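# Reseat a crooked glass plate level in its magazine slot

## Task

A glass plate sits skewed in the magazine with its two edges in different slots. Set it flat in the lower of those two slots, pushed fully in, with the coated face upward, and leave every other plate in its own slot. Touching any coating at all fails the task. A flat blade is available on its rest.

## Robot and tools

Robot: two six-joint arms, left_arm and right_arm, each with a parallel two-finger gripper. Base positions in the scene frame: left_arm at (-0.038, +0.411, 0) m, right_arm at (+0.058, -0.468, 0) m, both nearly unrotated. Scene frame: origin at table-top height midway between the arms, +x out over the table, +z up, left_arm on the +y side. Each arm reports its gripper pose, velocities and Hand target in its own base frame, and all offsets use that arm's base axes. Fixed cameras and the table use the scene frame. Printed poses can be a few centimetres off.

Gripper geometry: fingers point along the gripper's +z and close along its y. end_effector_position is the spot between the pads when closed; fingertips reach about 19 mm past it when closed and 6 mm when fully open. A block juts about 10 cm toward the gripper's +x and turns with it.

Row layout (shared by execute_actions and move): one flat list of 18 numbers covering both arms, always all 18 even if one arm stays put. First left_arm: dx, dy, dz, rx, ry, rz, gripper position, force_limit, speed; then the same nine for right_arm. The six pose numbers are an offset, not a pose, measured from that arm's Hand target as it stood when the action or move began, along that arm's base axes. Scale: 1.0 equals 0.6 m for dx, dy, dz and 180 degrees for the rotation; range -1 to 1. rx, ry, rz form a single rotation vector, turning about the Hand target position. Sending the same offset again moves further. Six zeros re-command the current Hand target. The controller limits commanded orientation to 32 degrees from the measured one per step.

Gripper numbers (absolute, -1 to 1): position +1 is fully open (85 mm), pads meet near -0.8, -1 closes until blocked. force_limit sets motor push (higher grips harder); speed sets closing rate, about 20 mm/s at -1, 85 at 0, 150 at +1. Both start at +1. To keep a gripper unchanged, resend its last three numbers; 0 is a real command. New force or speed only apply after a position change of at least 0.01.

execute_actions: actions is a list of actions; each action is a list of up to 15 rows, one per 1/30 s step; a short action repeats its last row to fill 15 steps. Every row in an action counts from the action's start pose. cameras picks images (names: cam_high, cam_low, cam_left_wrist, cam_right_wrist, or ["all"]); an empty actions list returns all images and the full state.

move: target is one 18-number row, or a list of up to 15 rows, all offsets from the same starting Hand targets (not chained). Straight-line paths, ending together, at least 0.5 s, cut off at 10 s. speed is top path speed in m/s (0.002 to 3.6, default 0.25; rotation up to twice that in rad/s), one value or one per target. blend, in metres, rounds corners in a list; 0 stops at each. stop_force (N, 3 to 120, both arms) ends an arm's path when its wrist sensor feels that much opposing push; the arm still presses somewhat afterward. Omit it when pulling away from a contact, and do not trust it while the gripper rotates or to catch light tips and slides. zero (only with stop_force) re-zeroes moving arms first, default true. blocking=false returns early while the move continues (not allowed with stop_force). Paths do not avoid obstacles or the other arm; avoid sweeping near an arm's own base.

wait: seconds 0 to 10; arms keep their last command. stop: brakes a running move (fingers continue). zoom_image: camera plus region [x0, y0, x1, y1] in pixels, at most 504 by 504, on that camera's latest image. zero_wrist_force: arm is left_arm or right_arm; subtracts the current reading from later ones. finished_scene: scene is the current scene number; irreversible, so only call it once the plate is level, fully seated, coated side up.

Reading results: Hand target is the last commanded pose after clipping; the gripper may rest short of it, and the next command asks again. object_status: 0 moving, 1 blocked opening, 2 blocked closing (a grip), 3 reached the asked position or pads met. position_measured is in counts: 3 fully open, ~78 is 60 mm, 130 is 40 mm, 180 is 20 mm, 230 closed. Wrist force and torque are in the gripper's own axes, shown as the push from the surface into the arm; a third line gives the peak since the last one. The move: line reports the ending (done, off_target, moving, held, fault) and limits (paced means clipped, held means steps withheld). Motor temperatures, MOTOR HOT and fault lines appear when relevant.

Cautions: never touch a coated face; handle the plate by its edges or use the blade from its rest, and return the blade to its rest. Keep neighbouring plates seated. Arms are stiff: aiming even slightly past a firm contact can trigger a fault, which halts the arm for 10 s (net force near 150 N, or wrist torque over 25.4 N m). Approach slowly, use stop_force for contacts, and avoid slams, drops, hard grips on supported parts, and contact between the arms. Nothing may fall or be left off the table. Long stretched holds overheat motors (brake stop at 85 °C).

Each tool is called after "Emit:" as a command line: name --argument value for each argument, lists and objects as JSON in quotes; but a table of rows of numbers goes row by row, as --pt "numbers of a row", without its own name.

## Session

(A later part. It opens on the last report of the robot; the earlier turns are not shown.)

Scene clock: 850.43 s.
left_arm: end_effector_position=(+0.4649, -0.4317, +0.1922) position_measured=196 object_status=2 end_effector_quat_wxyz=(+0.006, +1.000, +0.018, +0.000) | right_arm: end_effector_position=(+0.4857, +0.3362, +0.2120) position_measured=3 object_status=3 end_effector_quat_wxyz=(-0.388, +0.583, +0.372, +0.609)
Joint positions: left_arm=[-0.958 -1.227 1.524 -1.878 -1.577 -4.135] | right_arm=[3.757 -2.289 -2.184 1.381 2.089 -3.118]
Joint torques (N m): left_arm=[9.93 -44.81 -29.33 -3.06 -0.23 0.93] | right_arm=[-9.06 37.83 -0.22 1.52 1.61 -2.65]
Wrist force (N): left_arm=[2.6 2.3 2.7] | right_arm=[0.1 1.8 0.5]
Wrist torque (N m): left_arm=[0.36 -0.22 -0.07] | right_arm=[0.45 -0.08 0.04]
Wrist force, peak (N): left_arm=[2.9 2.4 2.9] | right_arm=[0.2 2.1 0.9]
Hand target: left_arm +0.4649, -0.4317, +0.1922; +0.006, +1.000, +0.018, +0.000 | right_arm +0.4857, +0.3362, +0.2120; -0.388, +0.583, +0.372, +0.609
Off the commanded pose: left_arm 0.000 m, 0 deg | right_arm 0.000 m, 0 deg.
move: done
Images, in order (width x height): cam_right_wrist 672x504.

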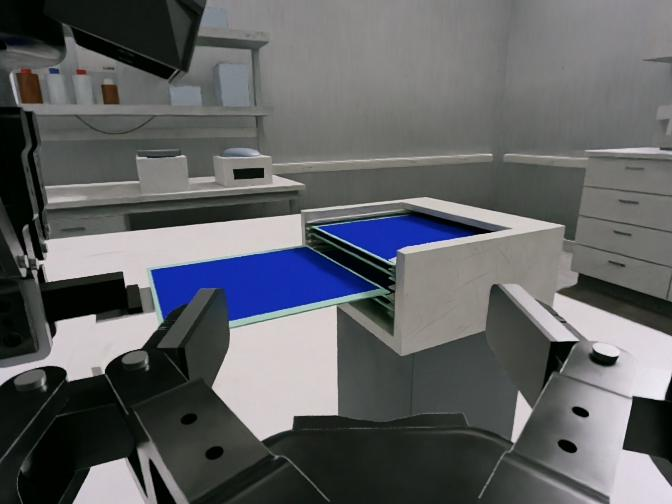

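Emit:
move --target '[0.0150,0.0005,0, 0, 0, 0, -1, -0.3, -1, 0,0,0,0,0,0,1,1,1]' --speed 0.015 --stop_force 3 --cameras '["cam_right_wrist","cam_left_wrist"]'

Emit:
zoom_image --camera "cam_right_wrist" --region '[295, 220, 345, 265]'

Emit:
zoom_image --camera "cam_right_wrist" --region '[355, 260, 405, 310]'

Scene clock: 859.30 s.
left_arm: end_effector_position=(+0.4739, -0.4314, +0.1922) position_measured=196 object_status=2 end_effector_quat_wxyz=(+0.006, +1.000, +0.018, +0.000) | right_arm: end_effector_position=(+0.4857, +0.3362, +0.2120) position_measured=3 object_status=3 end_effector_quat_wxyz=(-0.388, +0.583, +0.372, +0.609)
Joint positions: left_arm=[-0.946 -1.212 1.503 -1.872 -1.577 -4.123] | right_arm=[3.757 -2.289 -2.184 1.381 2.089 -3.118]
Joint torques (N m): left_arm=[-14.36 -50.5 -19.26 -5.54 -1.33 -2.06] | right_arm=[-9 38.29 -0.52 1.71 1.57 -2.83]
Wrist force (N): left_arm=[2.6 2.3 2.8] | right_arm=[0.2 1.8 0.6]
Wrist torque (N m): left_arm=[0.37 -0.25 -0.08] | right_arm=[0.45 -0.10 0.03]
Wrist force, peak (N): left_arm=[2.7 2.4 3.2] | right_arm=[0.3 2.3 0.7]
Hand target: left_arm +0.4739, -0.4314, +0.1922; +0.006, +1.000, +0.018, +0.000 | right_arm +0.4857, +0.3362, +0.2120; -0.388, +0.583, +0.372, +0.609
Off the commanded pose: left_arm 0.000 m, 0 deg | right_arm 0.000 m, 0 deg.
move: done
Images, in order (width x height): cam_left_wrist 672x504, cam_right_wrist 672x504.

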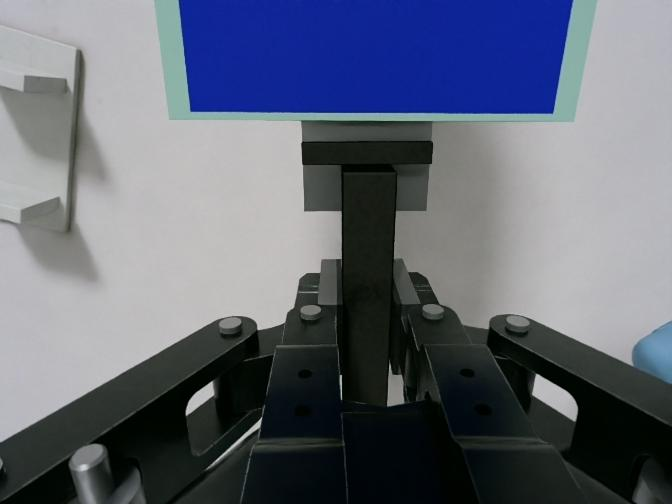

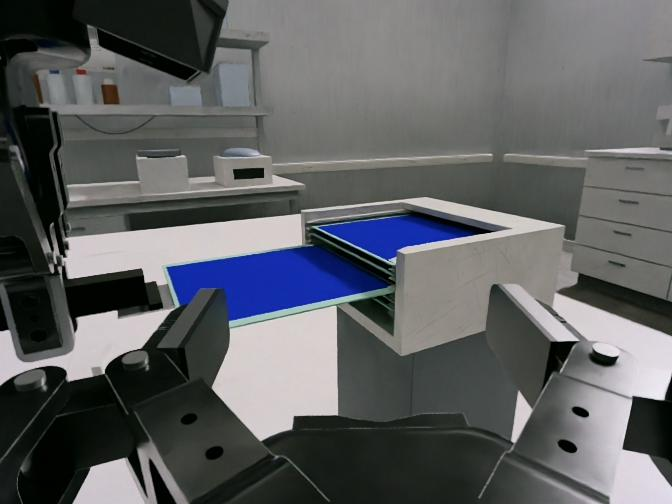

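Scaled by 10.080 from the camera's 672x504 image, which has a finer 960x720 frame.

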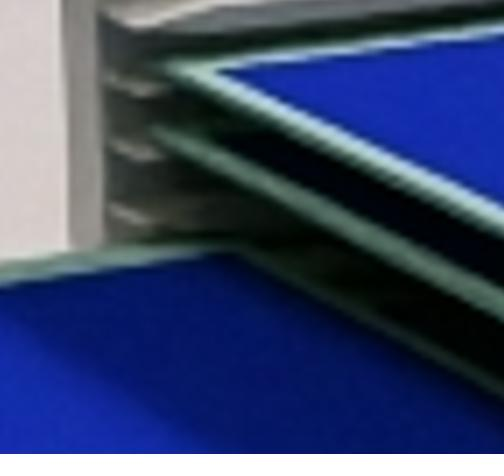

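Scaled by 10.080 from the camera's 672x504 image, which has a finer 960x720 frame.

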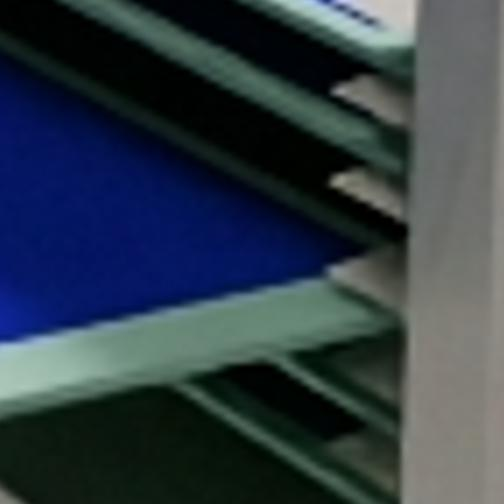

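Emit:
move --target '[0.0833,0.0031,0, 0, 0, 0, -1, -0.3, -1, 0,0,0,0,0,0,1,1,1]' --speed 0.03 --stop_force 3 --cameras '["cam_right_wrist","cam_left_wrist"]'

Emit:
zoom_image --camera "cam_right_wrist" --region '[295, 220, 415, 320]'

Scene clock: 866.23 s.
left_arm: end_effector_position=(+0.5239, -0.4295, +0.1922) position_measured=196 object_status=2 end_effector_quat_wxyz=(+0.006, +1.000, +0.018, +0.000) | right_arm: end_effector_position=(+0.4857, +0.3362, +0.2120) position_measured=3 object_status=3 end_effector_quat_wxyz=(-0.388, +0.583, +0.372, +0.609)
Joint positions: left_arm=[-0.882 -1.127 1.38 -1.833 -1.577 -4.06] | right_arm=[3.757 -2.289 -2.184 1.381 2.089 -3.118]
Joint torques (N m): left_arm=[-13.82 -55.55 -19.92 -5.62 -0.99 -2.14] | right_arm=[-7.78 38.39 -0.31 1.52 1.52 -2.62]
Wrist force (N): left_arm=[2.9 1.9 2.8] | right_arm=[0.0 2.1 0.7]
Wrist torque (N m): left_arm=[0.28 -0.23 -0.06] | right_arm=[0.49 -0.07 0.03]
Wrist force, peak (N): left_arm=[3.7 2.0 2.9] | right_arm=[0.3 2.0 1.2]
Hand target: left_arm +0.5239, -0.4295, +0.1922; +0.006, +1.000, +0.018, +0.000 | right_arm +0.4857, +0.3362, +0.2120; -0.388, +0.583, +0.372, +0.609
Off the commanded pose: left_arm 0.000 m, 0 deg | right_arm 0.000 m, 0 deg.
move: done
Images, in order (width x height): cam_left_wrist 672x504, cam_right_wrist 672x504.

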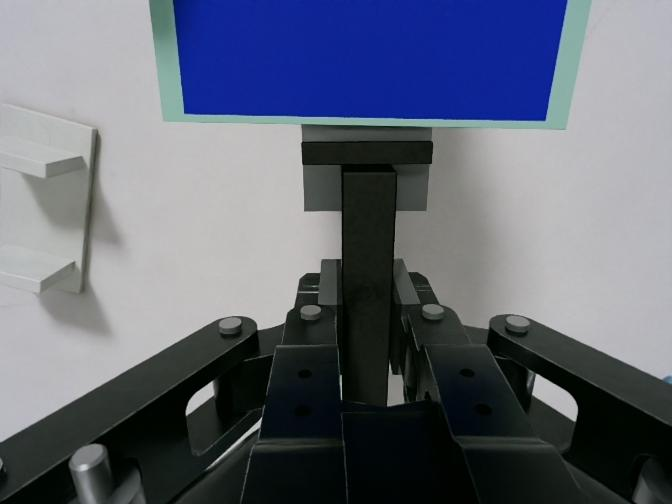

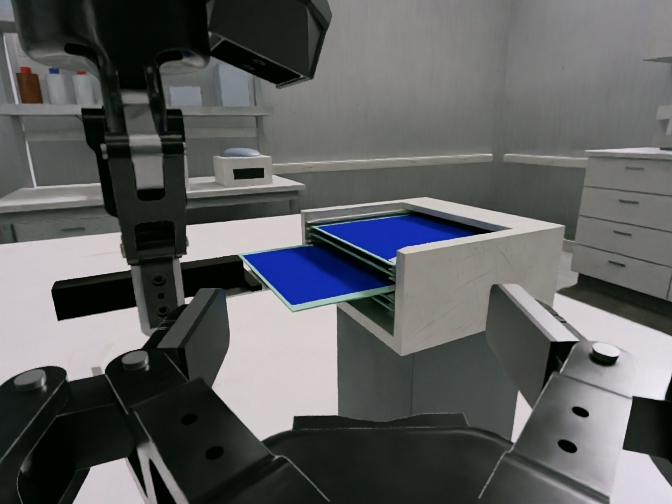

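Scaled by 4.200 from the camera's 672x504 image, which has a finer 960x720 frame.

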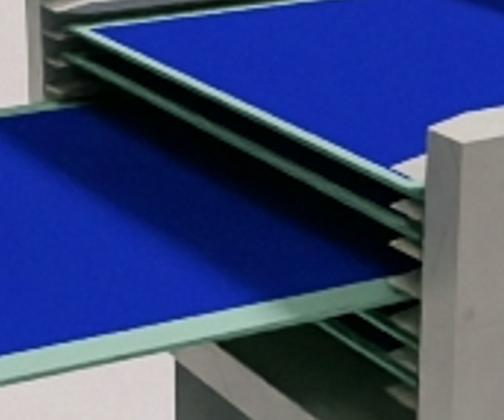

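Emit:
zoom_image --camera "cam_right_wrist" --region '[360, 255, 405, 305]'

Emit:
zoom_image --camera "cam_right_wrist" --region '[295, 220, 345, 265]'

Emit:
zoom_image --camera "cam_left_wrist" --region '[140, 0, 600, 170]'

Scaled by 10.080 from the camera's 672x504 image, which has a finer 960x720 frame.

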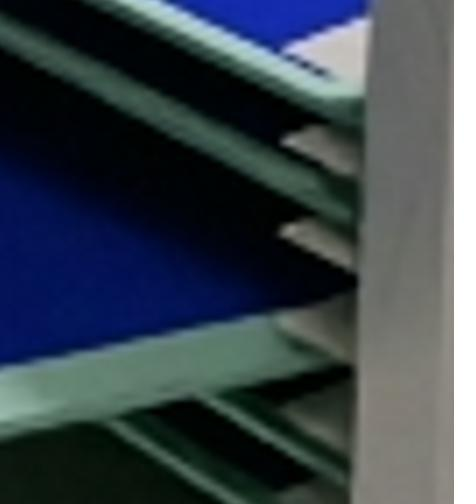

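Scaled by 10.080 from the camera's 672x504 image, which has a finer 960x720 frame.

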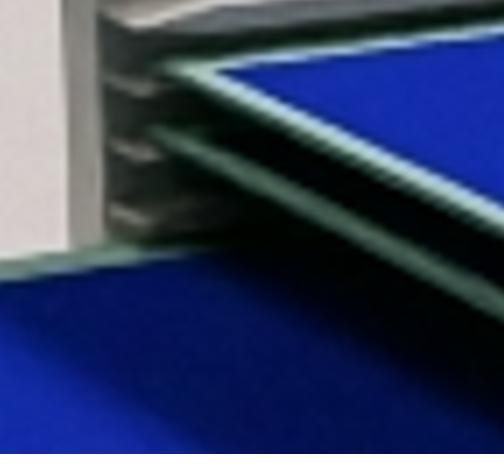

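Scaled by 1.096 from the camera's 672x504 image, which has a finer 960x720 frame.

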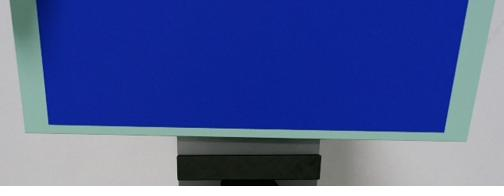

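Emit:
move --target '[0,0,-0.0005, 0.0020, 0.0001, 0, -1, -0.3, -1, 0,0,0,0,0,0,1,1,1]' --speed 0.02

Emit:
move --target '[0.0333,0.0010,0, 0, 0, 0, -1, -0.3, -1, 0,0,0,0,0,0,1,1,1]' --speed 0.03 --stop_force 3 --cameras '["cam_right_wrist","cam_left_wrist"]'

Emit:
zoom_image --camera "cam_right_wrist" --region '[360, 255, 405, 305]'

Emit:
zoom_image --camera "cam_right_wrist" --region '[295, 220, 345, 265]'

Scene clock: 899.07 s.
left_arm: end_effector_position=(+0.5239, -0.4295, +0.1919) position_measured=196 object_status=2 end_effector_quat_wxyz=(+0.003, +1.000, +0.018, +0.000) | right_arm: end_effector_position=(+0.4857, +0.3362, +0.2120) position_measured=3 object_status=3 end_effector_quat_wxyz=(-0.388, +0.583, +0.372, +0.609)
Joint positions: left_arm=[-0.884 -1.124 1.375 -1.826 -1.574 -4.061] | right_arm=[3.757 -2.289 -2.184 1.381 2.089 -3.118]
Joint torques (N m): left_arm=[-11.22 -36.41 -30.68 -1.41 0.87 -1.86] | right_arm=[-7.36 38.49 -0.79 1.27 1.38 -2.55]
Wrist force (N): left_arm=[3.1 2.3 2.9] | right_arm=[0.1 1.9 0.8]
Wrist torque (N m): left_arm=[0.33 -0.26 0.04] | right_arm=[0.45 -0.09 0.03]
Wrist force, peak (N): left_arm=[3.2 2.1 3.1] | right_arm=[0.1 2.3 0.7]
Hand target: left_arm +0.5239, -0.4295, +0.1919; +0.003, +1.000, +0.018, +0.000 | right_arm +0.4857, +0.3362, +0.2120; -0.388, +0.583, +0.372, +0.609
Off the commanded pose: left_arm 0.000 m, 0 deg | right_arm 0.000 m, 0 deg.
move: done

Scene clock: 900.83 s.
left_arm: end_effector_position=(+0.5438, -0.4289, +0.1919) position_measured=196 object_status=2 end_effector_quat_wxyz=(+0.003, +1.000, +0.018, +0.000) | right_arm: end_effector_position=(+0.4857, +0.3362, +0.2120) position_measured=3 object_status=3 end_effector_quat_wxyz=(-0.388, +0.583, +0.372, +0.609)
Joint positions: left_arm=[-0.86 -1.088 1.321 -1.808 -1.574 -4.038] | right_arm=[3.757 -2.289 -2.184 1.381 2.089 -3.118]
Joint torques (N m): left_arm=[-13.17 -55.34 -21.6 -5.66 -1.1 -1.96] | right_arm=[-7.7 38.47 -0.31 1.33 1.45 -2.57]
Wrist force (N): left_arm=[3.1 2.0 2.8] | right_arm=[0.1 1.7 0.7]
Wrist torque (N m): left_arm=[0.31 -0.25 -0.05] | right_arm=[0.42 -0.08 0.03]
Wrist force, peak (N): left_arm=[3.7 2.1 2.7] | right_arm=[-0.2 2.2 0.8]
Hand target: left_arm +0.5438, -0.4289, +0.1919; +0.003, +1.000, +0.018, +0.000 | right_arm +0.4857, +0.3362, +0.2120; -0.388, +0.583, +0.372, +0.609
Off the commanded pose: left_arm 0.000 m, 0 deg | right_arm 0.000 m, 0 deg.
move: done
Images, in order (width x height): cam_left_wrist 672x504, cam_right_wrist 672x504.

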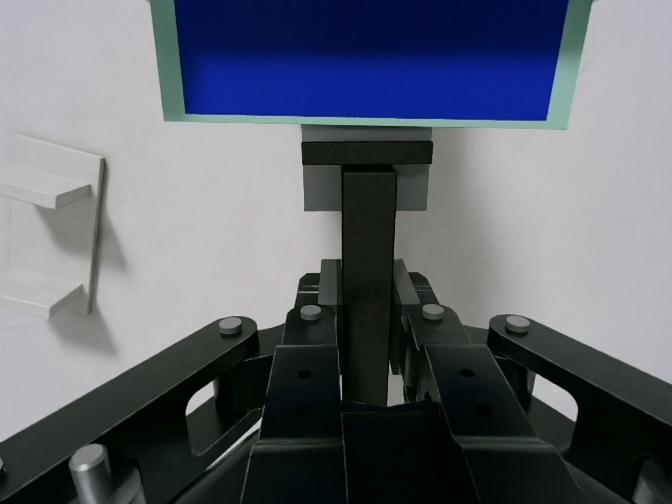

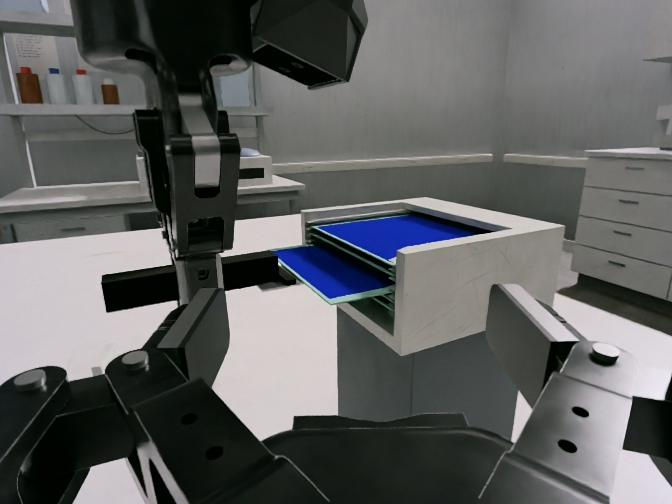

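Scaled by 10.080 from the camera's 672x504 image, which has a finer 960x720 frame.

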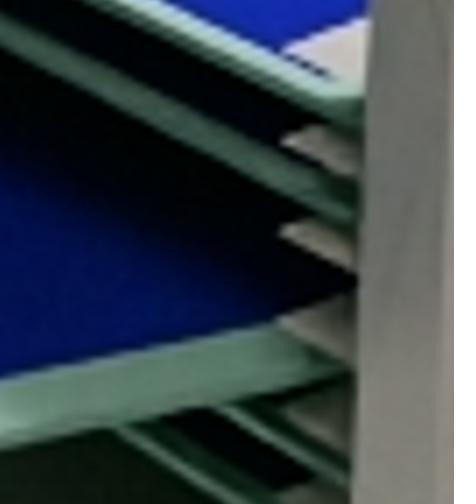

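Scaled by 10.080 from the camera's 672x504 image, which has a finer 960x720 frame.

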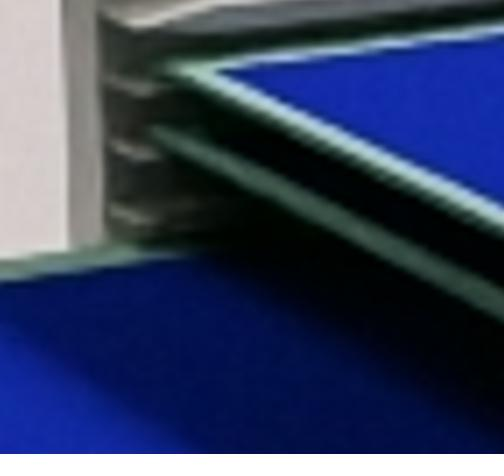

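Emit:
move --target '[0,0,-0.0006, 0.0015, 0.0001, 0, -1, -0.3, -1, 0,0,0,0,0,0,1,1,1]' --speed 0.02

Emit:
move --target '[0.0367,0.0011,0, 0, 0, 0, -1, -0.3, -1, 0,0,0,0,0,0,1,1,1]' --speed 0.03 --stop_force 3 --cameras '["cam_right_wrist","cam_left_wrist"]'

Emit:
zoom_image --camera "cam_right_wrist" --region '[360, 255, 405, 305]'

Emit:
zoom_image --camera "cam_right_wrist" --region '[295, 220, 345, 265]'

Scene clock: 908.70 s.
left_arm: end_effector_position=(+0.5438, -0.4289, +0.1915) position_measured=196 object_status=2 end_effector_quat_wxyz=(+0.000, +1.000, +0.018, +0.000) | right_arm: end_effector_position=(+0.4857, +0.3362, +0.2120) position_measured=3 object_status=3 end_effector_quat_wxyz=(-0.388, +0.583, +0.372, +0.609)
Joint positions: left_arm=[-0.861 -1.086 1.318 -1.803 -1.571 -4.039] | right_arm=[3.757 -2.289 -2.184 1.381 2.089 -3.118]
Joint torques (N m): left_arm=[-11.59 -36.12 -31.73 -1.03 1.06 -1.61] | right_arm=[-8.02 39.72 0.57 1.21 1.45 -2.78]
Wrist force (N): left_arm=[3.1 1.9 2.7] | right_arm=[0.3 1.4 0.8]
Wrist torque (N m): left_arm=[0.28 -0.25 0.05] | right_arm=[0.38 -0.12 0.03]
Wrist force, peak (N): left_arm=[3.3 2.2 2.9] | right_arm=[0.2 2.1 0.8]
Hand target: left_arm +0.5438, -0.4289, +0.1915; +0.000, +1.000, +0.018, +0.000 | right_arm +0.4857, +0.3362, +0.2120; -0.388, +0.583, +0.372, +0.609
Off the commanded pose: left_arm 0.000 m, 0 deg | right_arm 0.000 m, 0 deg.
move: done

Scene clock: 910.53 s.
left_arm: end_effector_position=(+0.5659, -0.4283, +0.1915) position_measured=196 object_status=2 end_effector_quat_wxyz=(+0.000, +1.000, +0.018, +0.000) | right_arm: end_effector_position=(+0.4857, +0.3362, +0.2120) position_measured=3 object_status=3 end_effector_quat_wxyz=(-0.388, +0.583, +0.372, +0.609)
Joint positions: left_arm=[-0.837 -1.045 1.254 -1.781 -1.571 -4.014] | right_arm=[3.757 -2.289 -2.184 1.381 2.089 -3.118]
Joint torques (N m): left_arm=[-13.07 -57.5 -19.84 -5.65 -1.35 -1.81] | right_arm=[-7.09 38.9 0.13 1.34 1.59 -2.74]
Wrist force (N): left_arm=[2.9 2.0 2.7] | right_arm=[0.1 1.6 1.1]
Wrist torque (N m): left_arm=[0.33 -0.24 -0.09] | right_arm=[0.41 -0.09 0.02]
Wrist force, peak (N): left_arm=[3.2 2.2 3.0] | right_arm=[0.4 2.1 0.8]
Hand target: left_arm +0.5659, -0.4283, +0.1915; +0.000, +1.000, +0.018, +0.000 | right_arm +0.4857, +0.3362, +0.2120; -0.388, +0.583, +0.372, +0.609
Off the commanded pose: left_arm 0.000 m, 0 deg | right_arm 0.000 m, 0 deg.
move: done
Images, in order (width x height): cam_left_wrist 672x504, cam_right_wrist 672x504.

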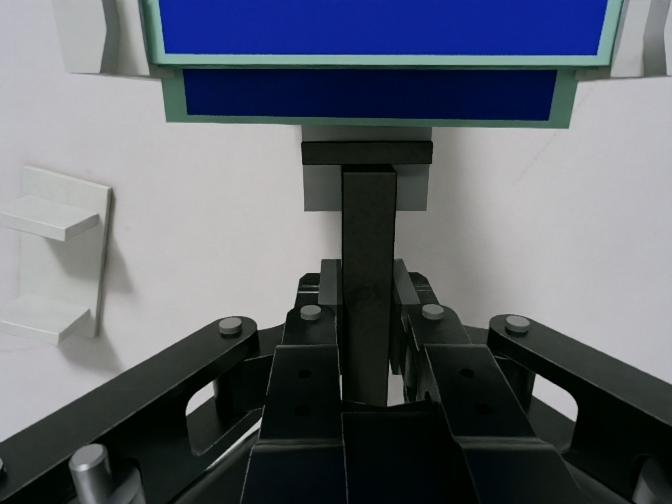

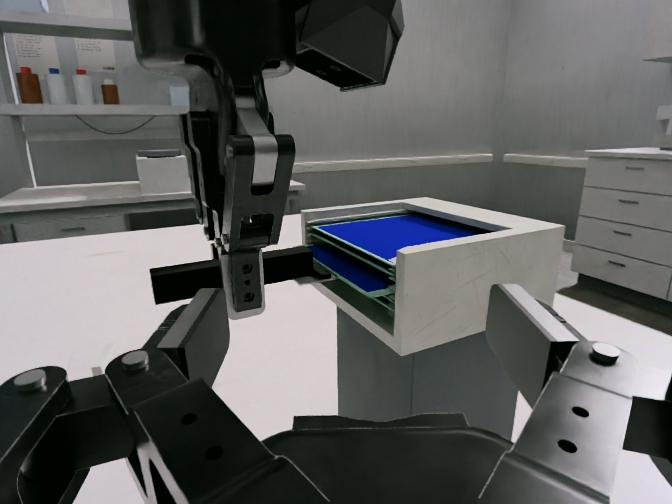

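Scaled by 10.080 from the camera's 672x504 image, which has a finer 960x720 frame.

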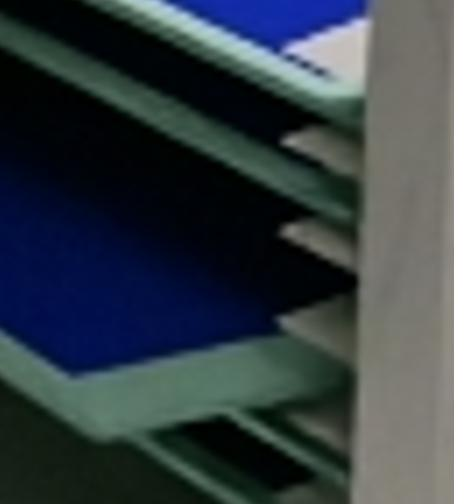

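Scaled by 10.080 from the camera's 672x504 image, which has a finer 960x720 frame.

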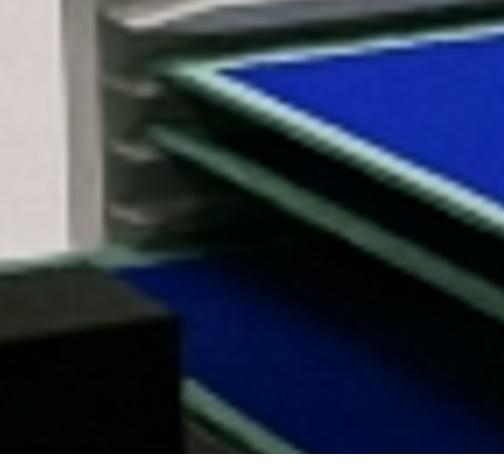

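Emit:
zoom_image --camera "cam_left_wrist" --region '[130, 40, 380, 180]'

Emit:
zoom_image --camera "cam_left_wrist" --region '[380, 40, 630, 180]'

Scaled by 2.016 from the camera's 672x504 image, which has a finer 960x720 frame.

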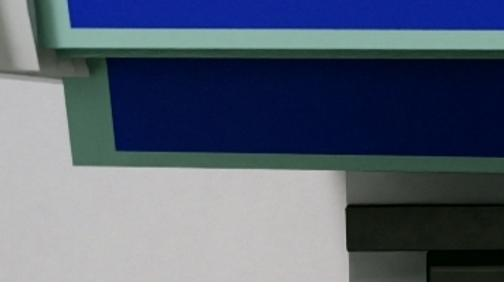

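Scaled by 2.016 from the camera's 672x504 image, which has a finer 960x720 frame.

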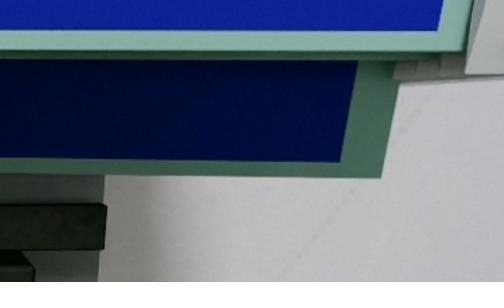

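Emit:
move --target '[0.0133,0.0004,0, 0, 0, 0, -1, -0.3, -1, 0,0,0,0,0,0,1,1,1]' --speed 0.02 --stop_force 3 --cameras '["cam_right_wrist"]'

Emit:
zoom_image --camera "cam_right_wrist" --region '[320, 240, 405, 305]'

Emit:
move --target '[0,0,-0.0015, 0, 0, 0, -1, -0.3, -1, 0,0,0,0,0,0,1,1,1]' --speed 0.01 --stop_force 3 --cameras '["cam_right_wrist","cam_left_wrist"]'

Emit:
zoom_image --camera "cam_right_wrist" --region '[320, 240, 405, 305]'

Scene clock: 927.17 s.
left_arm: end_effector_position=(+0.5738, -0.4280, +0.1915) position_measured=196 object_status=2 end_effector_quat_wxyz=(+0.000, +1.000, +0.018, +0.000) | right_arm: end_effector_position=(+0.4857, +0.3362, +0.2120) position_measured=3 object_status=3 end_effector_quat_wxyz=(-0.388, +0.583, +0.372, +0.609)
Joint positions: left_arm=[-0.828 -1.029 1.23 -1.772 -1.571 -4.006] | right_arm=[3.757 -2.289 -2.184 1.381 2.089 -3.118]
Joint torques (N m): left_arm=[-14.1 -58.99 -21.15 -5.9 -1.62 -2.08] | right_arm=[-7.53 38.59 1.25 1.45 1.43 -2.63]
Wrist force (N): left_arm=[3.0 2.0 2.7] | right_arm=[0.6 1.8 0.5]
Wrist torque (N m): left_arm=[0.34 -0.23 -0.11] | right_arm=[0.44 -0.16 0.04]
Wrist force, peak (N): left_arm=[3.2 2.2 2.9] | right_arm=[0.1 2.2 1.0]
Hand target: left_arm +0.5738, -0.4280, +0.1915; +0.000, +1.000, +0.018, +0.000 | right_arm +0.4857, +0.3362, +0.2120; -0.388, +0.583, +0.372, +0.609
Off the commanded pose: left_arm 0.000 m, 0 deg | right_arm 0.000 m, 0 deg.
move: done
Images, in order (width x height): cam_right_wrist 672x504.

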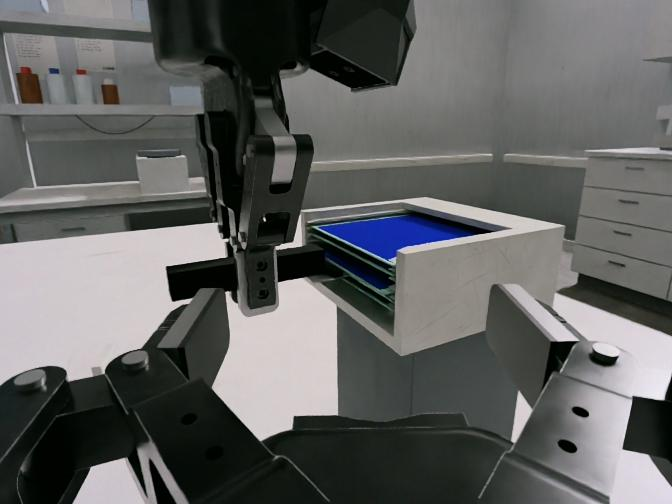

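Scaled by 5.929 from the camera's 672x504 image, which has a finer 960x720 frame.

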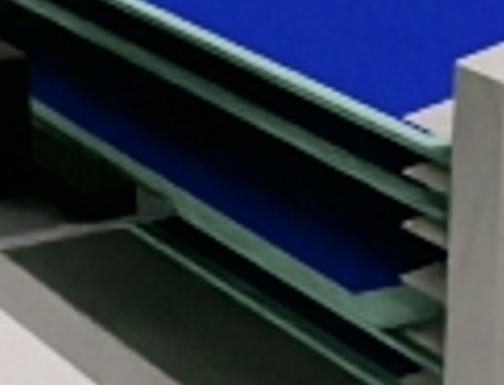

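Scene clock: 928.23 s.
left_arm: end_effector_position=(+0.5738, -0.4280, +0.1906) position_measured=196 object_status=2 end_effector_quat_wxyz=(+0.000, +1.000, +0.018, +0.000) | right_arm: end_effector_position=(+0.4857, +0.3362, +0.2120) position_measured=3 object_status=3 end_effector_quat_wxyz=(-0.388, +0.583, +0.372, +0.609)
Joint positions: left_arm=[-0.828 -1.029 1.232 -1.775 -1.571 -4.006] | right_arm=[3.757 -2.289 -2.184 1.381 2.089 -3.118]
Joint torques (N m): left_arm=[-13.97 -36.63 -25.26 -3.92 -1.36 -1.98] | right_arm=[-7.09 38.94 1.29 1.18 1.58 -2.82]
Wrist force (N): left_arm=[3.0 2.1 2.3] | right_arm=[0.4 1.5 0.6]
Wrist torque (N m): left_arm=[0.35 -0.22 -0.11] | right_arm=[0.40 -0.13 0.03]
Wrist force, peak (N): left_arm=[3.1 2.0 2.9] | right_arm=[0.0 2.1 0.6]
Hand target: left_arm +0.5738, -0.4280, +0.1906; +0.000, +1.000, +0.018, +0.000 | right_arm +0.4857, +0.3362, +0.2120; -0.388, +0.583, +0.372, +0.609
Off the commanded pose: left_arm 0.000 m, 0 deg | right_arm 0.000 m, 0 deg.
move: done
Images, in order (width x height): cam_left_wrist 672x504, cam_right_wrist 672x504.

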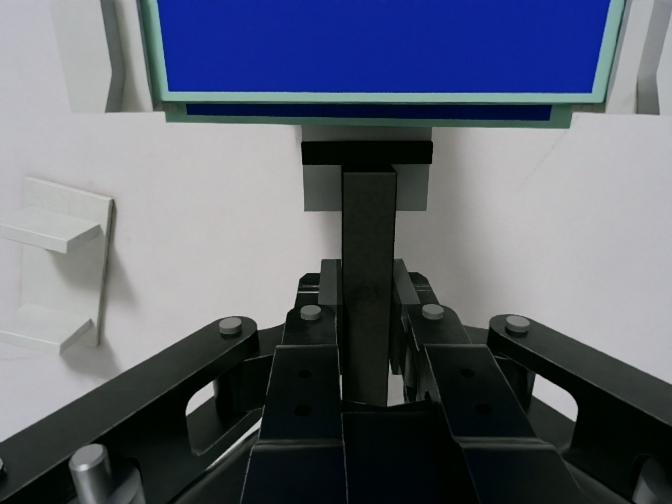

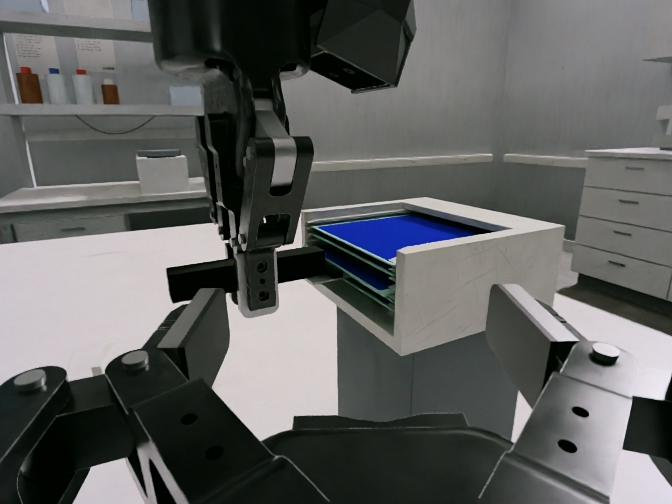

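Scaled by 5.929 from the camera's 672x504 image, which has a finer 960x720 frame.

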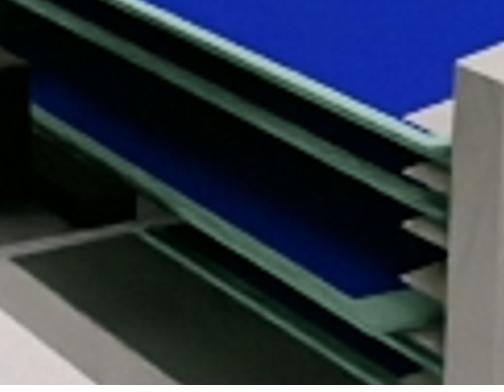

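Emit:
zoom_image --camera "cam_right_wrist" --region '[315, 250, 365, 300]'

Emit:
zoom_image --camera "cam_right_wrist" --region '[360, 255, 405, 305]'

Emit:
zoom_image --camera "cam_left_wrist" --region '[130, 60, 380, 180]'

Emit:
zoom_image --camera "cam_left_wrist" --region '[380, 60, 630, 180]'

Scaled by 10.080 from the camera's 672x504 image, which has a finer 960x720 frame.

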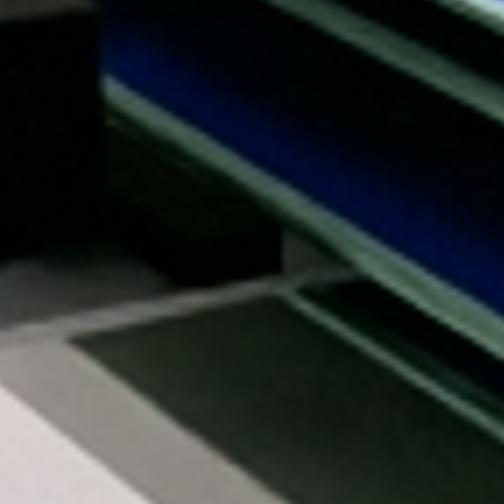

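Scaled by 10.080 from the camera's 672x504 image, which has a finer 960x720 frame.

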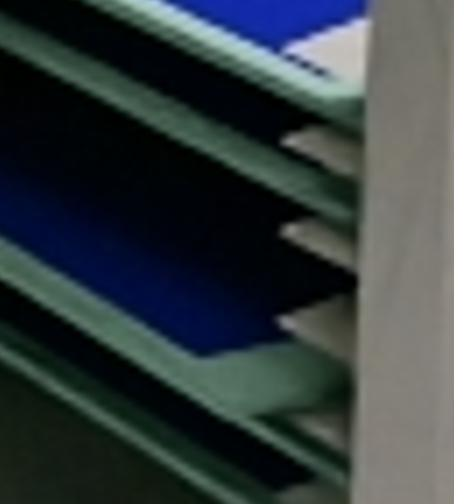

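Scaled by 2.016 from the camera's 672x504 image, which has a finer 960x720 frame.

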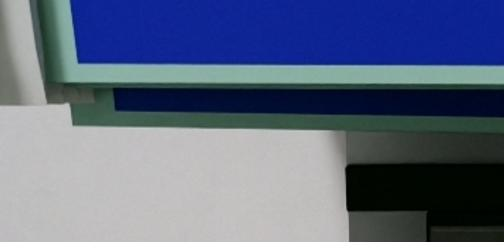

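Scaled by 2.016 from the camera's 672x504 image, which has a finer 960x720 frame.

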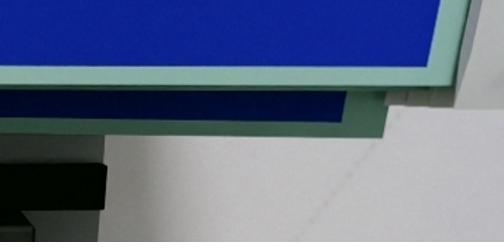

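Emit:
move --target '[0,0,0, 0, 0, -0.0017, -1, -0.3, -1, 0,0,0,0,0,0,1,1,1]' --speed 0.02

Emit:
move --target '[0.0133,0.0004,0, 0, 0, 0, -1, -0.3, -1, 0,0,0,0,0,0,1,1,1]' --speed 0.015 --stop_force 4 --cameras '["cam_right_wrist","cam_left_wrist"]'

Emit:
zoom_image --camera "cam_right_wrist" --region '[320, 240, 405, 305]'

Emit:
zoom_image --camera "cam_left_wrist" --region '[130, 60, 380, 180]'

Emit:
zoom_image --camera "cam_left_wrist" --region '[380, 60, 630, 180]'

Scene clock: 956.77 s.
left_arm: end_effector_position=(+0.5738, -0.4280, +0.1906) position_measured=196 object_status=2 end_effector_quat_wxyz=(+0.000, +1.000, +0.015, +0.000) | right_arm: end_effector_position=(+0.4857, +0.3362, +0.2120) position_measured=3 object_status=3 end_effector_quat_wxyz=(-0.388, +0.583, +0.372, +0.609)
Joint positions: left_arm=[-0.828 -1.029 1.232 -1.775 -1.571 -4] | right_arm=[3.757 -2.289 -2.184 1.381 2.089 -3.118]
Joint torques (N m): left_arm=[-13.04 -38.03 -34.83 -0.38 -1.73 0.33] | right_arm=[-7.51 39.14 1.11 1.34 1.63 -2.99]
Wrist force (N): left_arm=[3.0 2.1 2.6] | right_arm=[0.3 1.6 0.5]
Wrist torque (N m): left_arm=[0.34 -0.22 -0.11] | right_arm=[0.42 -0.12 0.03]
Wrist force, peak (N): left_arm=[3.0 2.2 2.7] | right_arm=[0.4 2.3 0.8]
Hand target: left_arm +0.5738, -0.4280, +0.1906; +0.000, +1.000, +0.015, +0.000 | right_arm +0.4857, +0.3362, +0.2120; -0.388, +0.583, +0.372, +0.609
Off the commanded pose: left_arm 0.000 m, 0 deg | right_arm 0.000 m, 0 deg.
move: done

Scene clock: 958.57 s.
left_arm: end_effector_position=(+0.5818, -0.4278, +0.1906) position_measured=196 object_status=2 end_effector_quat_wxyz=(+0.000, +1.000, +0.015, +0.000) | right_arm: end_effector_position=(+0.4857, +0.3362, +0.2120) position_measured=3 object_status=3 end_effector_quat_wxyz=(-0.388, +0.583, +0.372, +0.609)
Joint positions: left_arm=[-0.82 -1.013 1.207 -1.766 -1.571 -3.992] | right_arm=[3.757 -2.289 -2.184 1.381 2.089 -3.118]
Joint torques (N m): left_arm=[-12.69 -60.1 -19.48 -5.87 -1.37 -2.4] | right_arm=[-6.83 39.4 1.47 1.38 1.49 -2.65]
Wrist force (N): left_arm=[3.0 2.0 2.6] | right_arm=[-0.3 2.1 0.5]
Wrist torque (N m): left_arm=[0.33 -0.21 -0.11] | right_arm=[0.48 -0.03 0.03]
Wrist force, peak (N): left_arm=[3.2 2.2 2.4] | right_arm=[0.3 2.1 0.9]
Hand target: left_arm +0.5818, -0.4278, +0.1906; +0.000, +1.000, +0.015, +0.000 | right_arm +0.4857, +0.3362, +0.2120; -0.388, +0.583, +0.372, +0.609
Off the commanded pose: left_arm 0.000 m, 0 deg | right_arm 0.000 m, 0 deg.
move: done
Images, in order (width x height): cam_left_wrist 672x504, cam_right_wrist 672x504.

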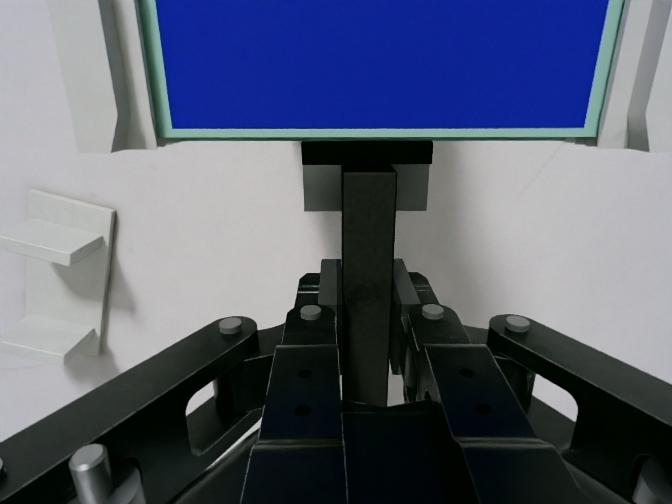

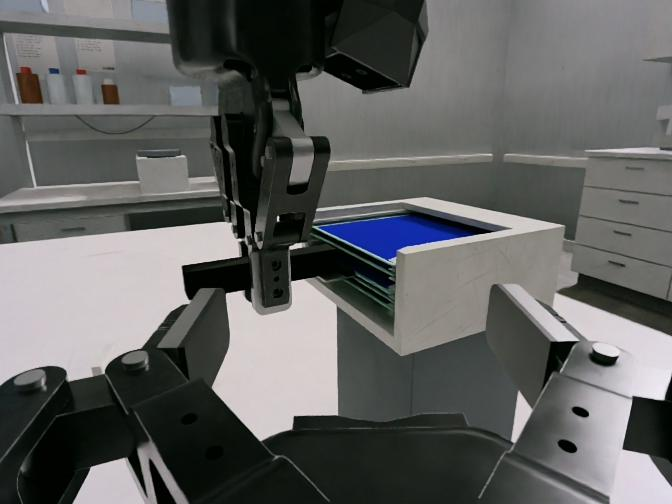

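Scaled by 5.929 from the camera's 672x504 image, which has a finer 960x720 frame.

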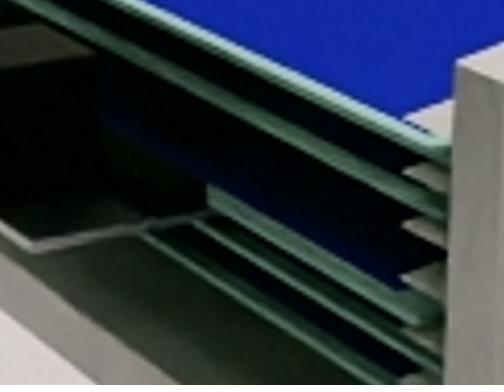

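Scaled by 2.016 from the camera's 672x504 image, which has a finer 960x720 frame.

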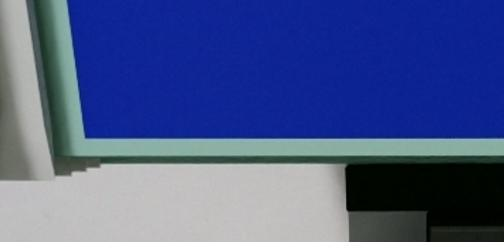

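Scaled by 2.016 from the camera's 672x504 image, which has a finer 960x720 frame.

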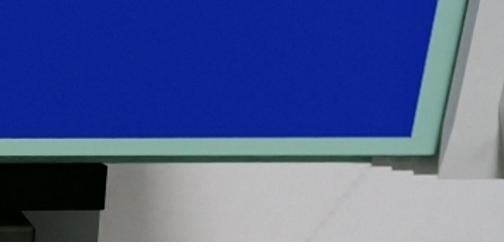

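Emit:
move --target '[0.0030,0.0001,0, 0, 0, 0, -1, -0.3, -1, 0,0,0,0,0,0,1,1,1]' --speed 0.008 --stop_force 4 --cameras '["cam_right_wrist","cam_left_wrist"]'

Emit:
zoom_image --camera "cam_right_wrist" --region '[360, 255, 405, 305]'

Emit:
zoom_image --camera "cam_left_wrist" --region '[130, 60, 380, 180]'

Emit:
zoom_image --camera "cam_left_wrist" --region '[380, 60, 630, 180]'

Scene clock: 963.83 s.
left_arm: end_effector_position=(+0.5836, -0.4277, +0.1906) position_measured=196 object_status=2 end_effector_quat_wxyz=(+0.000, +1.000, +0.015, +0.000) | right_arm: end_effector_position=(+0.4857, +0.3362, +0.2120) position_measured=3 object_status=3 end_effector_quat_wxyz=(-0.388, +0.583, +0.372, +0.609)
Joint positions: left_arm=[-0.818 -1.009 1.201 -1.763 -1.571 -3.99] | right_arm=[3.757 -2.289 -2.184 1.381 2.089 -3.118]
Joint torques (N m): left_arm=[8.34 -47.76 -20.73 -1.41 -1.49 0.04] | right_arm=[-6.17 38.95 1.07 1.29 1.62 -2.65]
Wrist force (N): left_arm=[2.7 2.0 2.5] | right_arm=[0.3 1.7 0.3]
Wrist torque (N m): left_arm=[0.33 -0.18 -0.11] | right_arm=[0.43 -0.12 0.03]
Wrist force, peak (N): left_arm=[3.2 2.1 2.5] | right_arm=[0.2 2.1 0.9]
Hand target: left_arm +0.5836, -0.4277, +0.1906; +0.000, +1.000, +0.015, +0.000 | right_arm +0.4857, +0.3362, +0.2120; -0.388, +0.583, +0.372, +0.609
Off the commanded pose: left_arm 0.000 m, 0 deg | right_arm 0.000 m, 0 deg.
move: done
Images, in order (width x height): cam_left_wrist 672x504, cam_right_wrist 672x504.

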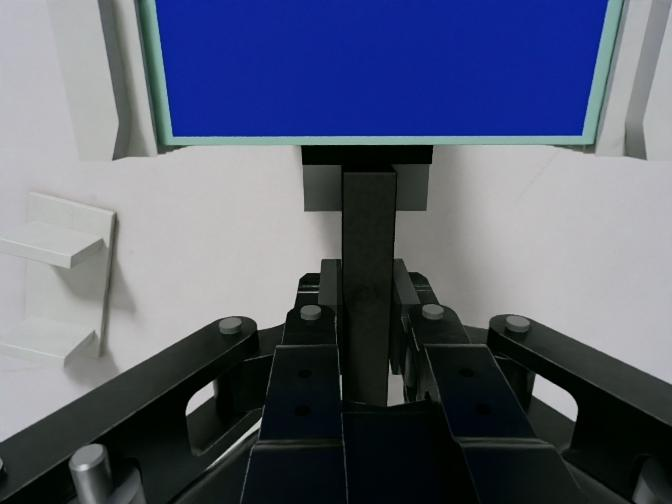

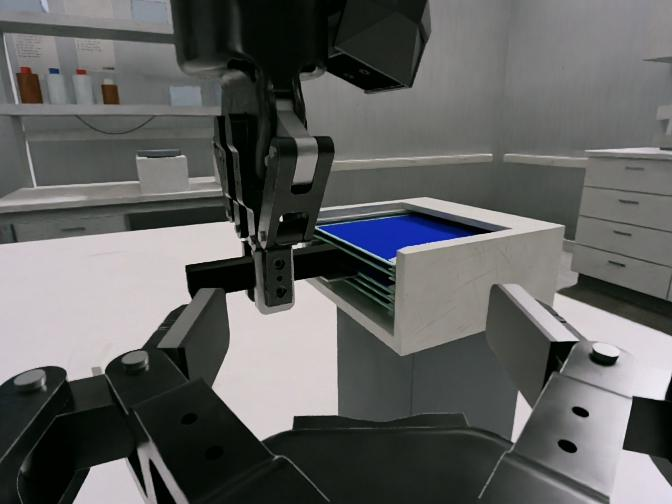

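Scaled by 10.080 from the camera's 672x504 image, which has a finer 960x720 frame.

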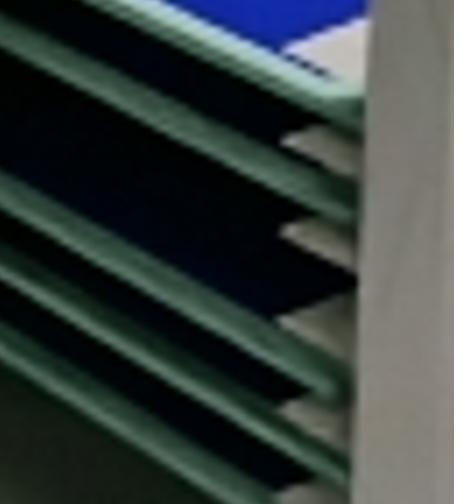

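Scaled by 2.016 from the camera's 672x504 image, which has a finer 960x720 frame.

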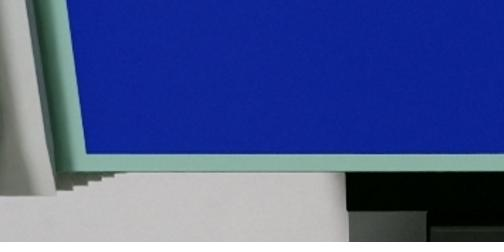

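Scaled by 2.016 from the camera's 672x504 image, which has a finer 960x720 frame.

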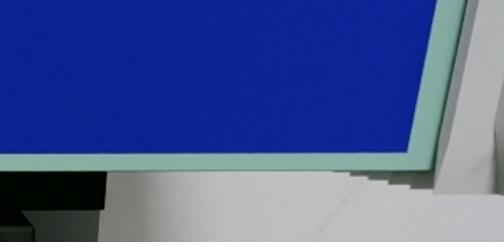

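Emit:
move --target '[0.0030,0.0001,0, 0, 0, 0, -1, -0.3, -1, 0,0,0,0,0,0,1,1,1]' --speed 0.006 --stop_force 4 --cameras '["cam_right_wrist"]'

Emit:
zoom_image --camera "cam_right_wrist" --region '[360, 255, 405, 305]'

Scene clock: 969.10 s.
left_arm: end_effector_position=(+0.5847, -0.4277, +0.1907) position_measured=196 object_status=2 end_effector_quat_wxyz=(+0.000, +1.000, +0.015, +0.000) | right_arm: end_effector_position=(+0.4857, +0.3362, +0.2120) position_measured=3 object_status=3 end_effector_quat_wxyz=(-0.388, +0.583, +0.372, +0.609)
Joint positions: left_arm=[-0.817 -1.007 1.198 -1.762 -1.571 -3.989] | right_arm=[3.757 -2.289 -2.184 1.381 2.089 -3.118]
Joint torques (N m): left_arm=[-13.3 -59.14 -20.43 -5.8 1.56 -1.81] | right_arm=[-6.49 38.83 1.06 1.48 1.47 -2.71]
Wrist force (N): left_arm=[2.0 1.7 2.5] | right_arm=[0.1 1.7 0.6]
Wrist torque (N m): left_arm=[0.33 -0.18 -0.11] | right_arm=[0.43 -0.10 0.04]
Wrist force, peak (N): left_arm=[3.0 2.1 2.6] | right_arm=[0.0 2.3 0.7]
Hand target: left_arm +0.5847, -0.4278, +0.1907; +0.000, +1.000, +0.015, +0.000 (not the last commanded pose) | right_arm +0.4857, +0.3362, +0.2120; -0.388, +0.583, +0.372, +0.609
Off the commanded pose: left_arm 0.001 m, 0 deg | right_arm 0.000 m, 0 deg.
move: contact (left_arm)
Images, in order (width x height): cam_right_wrist 672x504.

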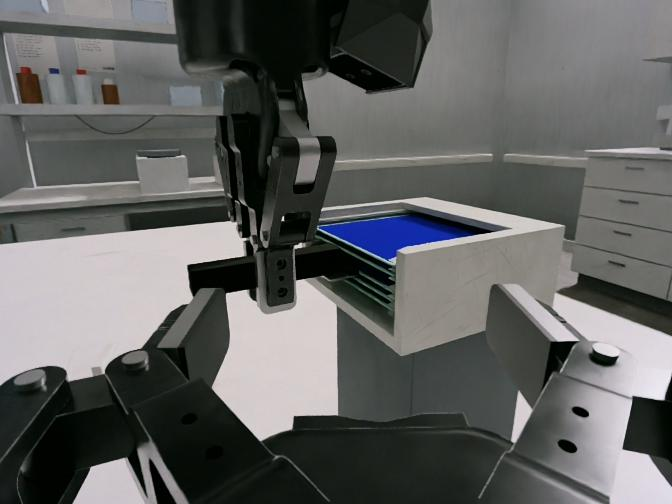

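Scaled by 10.080 from the camera's 672x504 image, which has a finer 960x720 frame.

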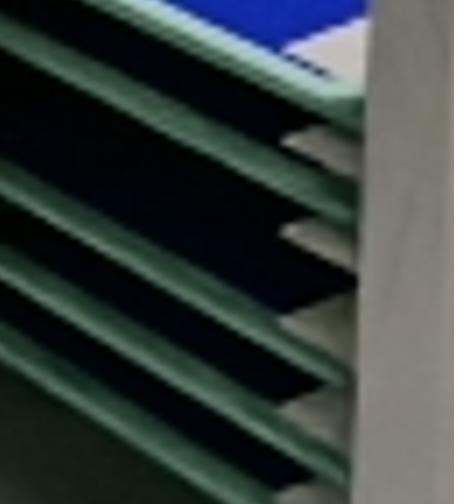

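Emit:
move --target '[-0.0200,-0.0006,-0.0002, 0, 0, 0, -1, -0.3, -1, 0,0,0,0,0,0,1,1,1]' --speed 0.02 --cameras '["cam_right_wrist","cam_left_wrist"]'

Emit:
zoom_image --camera "cam_right_wrist" --region '[300, 230, 405, 315]'

Scene clock: 973.87 s.
left_arm: end_effector_position=(+0.5726, -0.4282, +0.1906) position_measured=196 object_status=2 end_effector_quat_wxyz=(+0.000, +1.000, +0.015, +0.000) | right_arm: end_effector_position=(+0.4857, +0.3362, +0.2120) position_measured=3 object_status=3 end_effector_quat_wxyz=(-0.388, +0.583, +0.372, +0.609)
Joint positions: left_arm=[-0.83 -1.031 1.235 -1.776 -1.571 -4.002] | right_arm=[3.757 -2.289 -2.184 1.381 2.089 -3.118]
Joint torques (N m): left_arm=[3.87 -37.28 -36.91 -3.3 0.57 0.25] | right_arm=[-5.55 39.72 2 1.47 1.45 -2.73]
Wrist force (N): left_arm=[3.0 2.0 2.2] | right_arm=[0.1 1.8 0.7]
Wrist torque (N m): left_arm=[0.34 -0.21 0.02] | right_arm=[0.45 -0.10 0.03]
Wrist force, peak (N): left_arm=[3.2 2.1 2.4] | right_arm=[0.2 2.1 0.7]
Hand target: left_arm +0.5727, -0.4281, +0.1905; +0.000, +1.000, +0.015, +0.000 | right_arm +0.4857, +0.3362, +0.2120; -0.388, +0.583, +0.372, +0.609
Off the commanded pose: left_arm 0.000 m, 0 deg | right_arm 0.000 m, 0 deg.
move: done
Images, in order (width x height): cam_left_wrist 672x504, cam_right_wrist 672x504.

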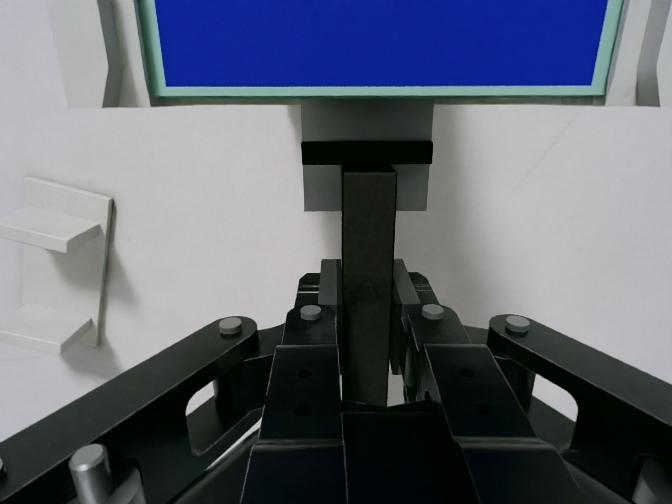

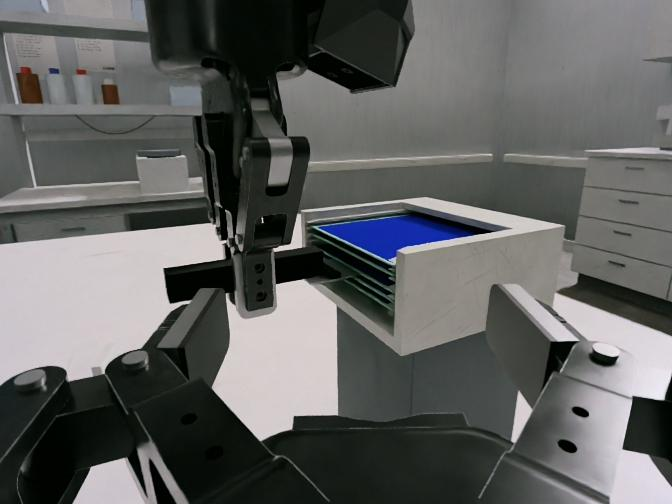

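Scaled by 4.800 from the camera's 672x504 image, which has a finer 960x720 frame.

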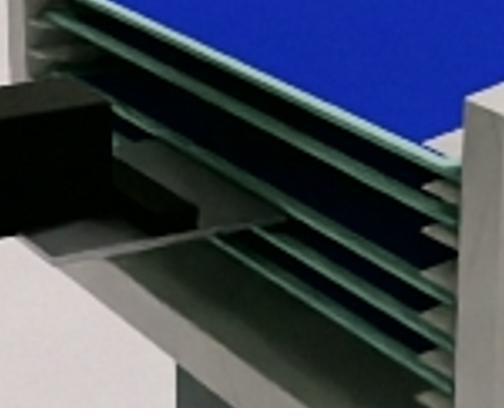

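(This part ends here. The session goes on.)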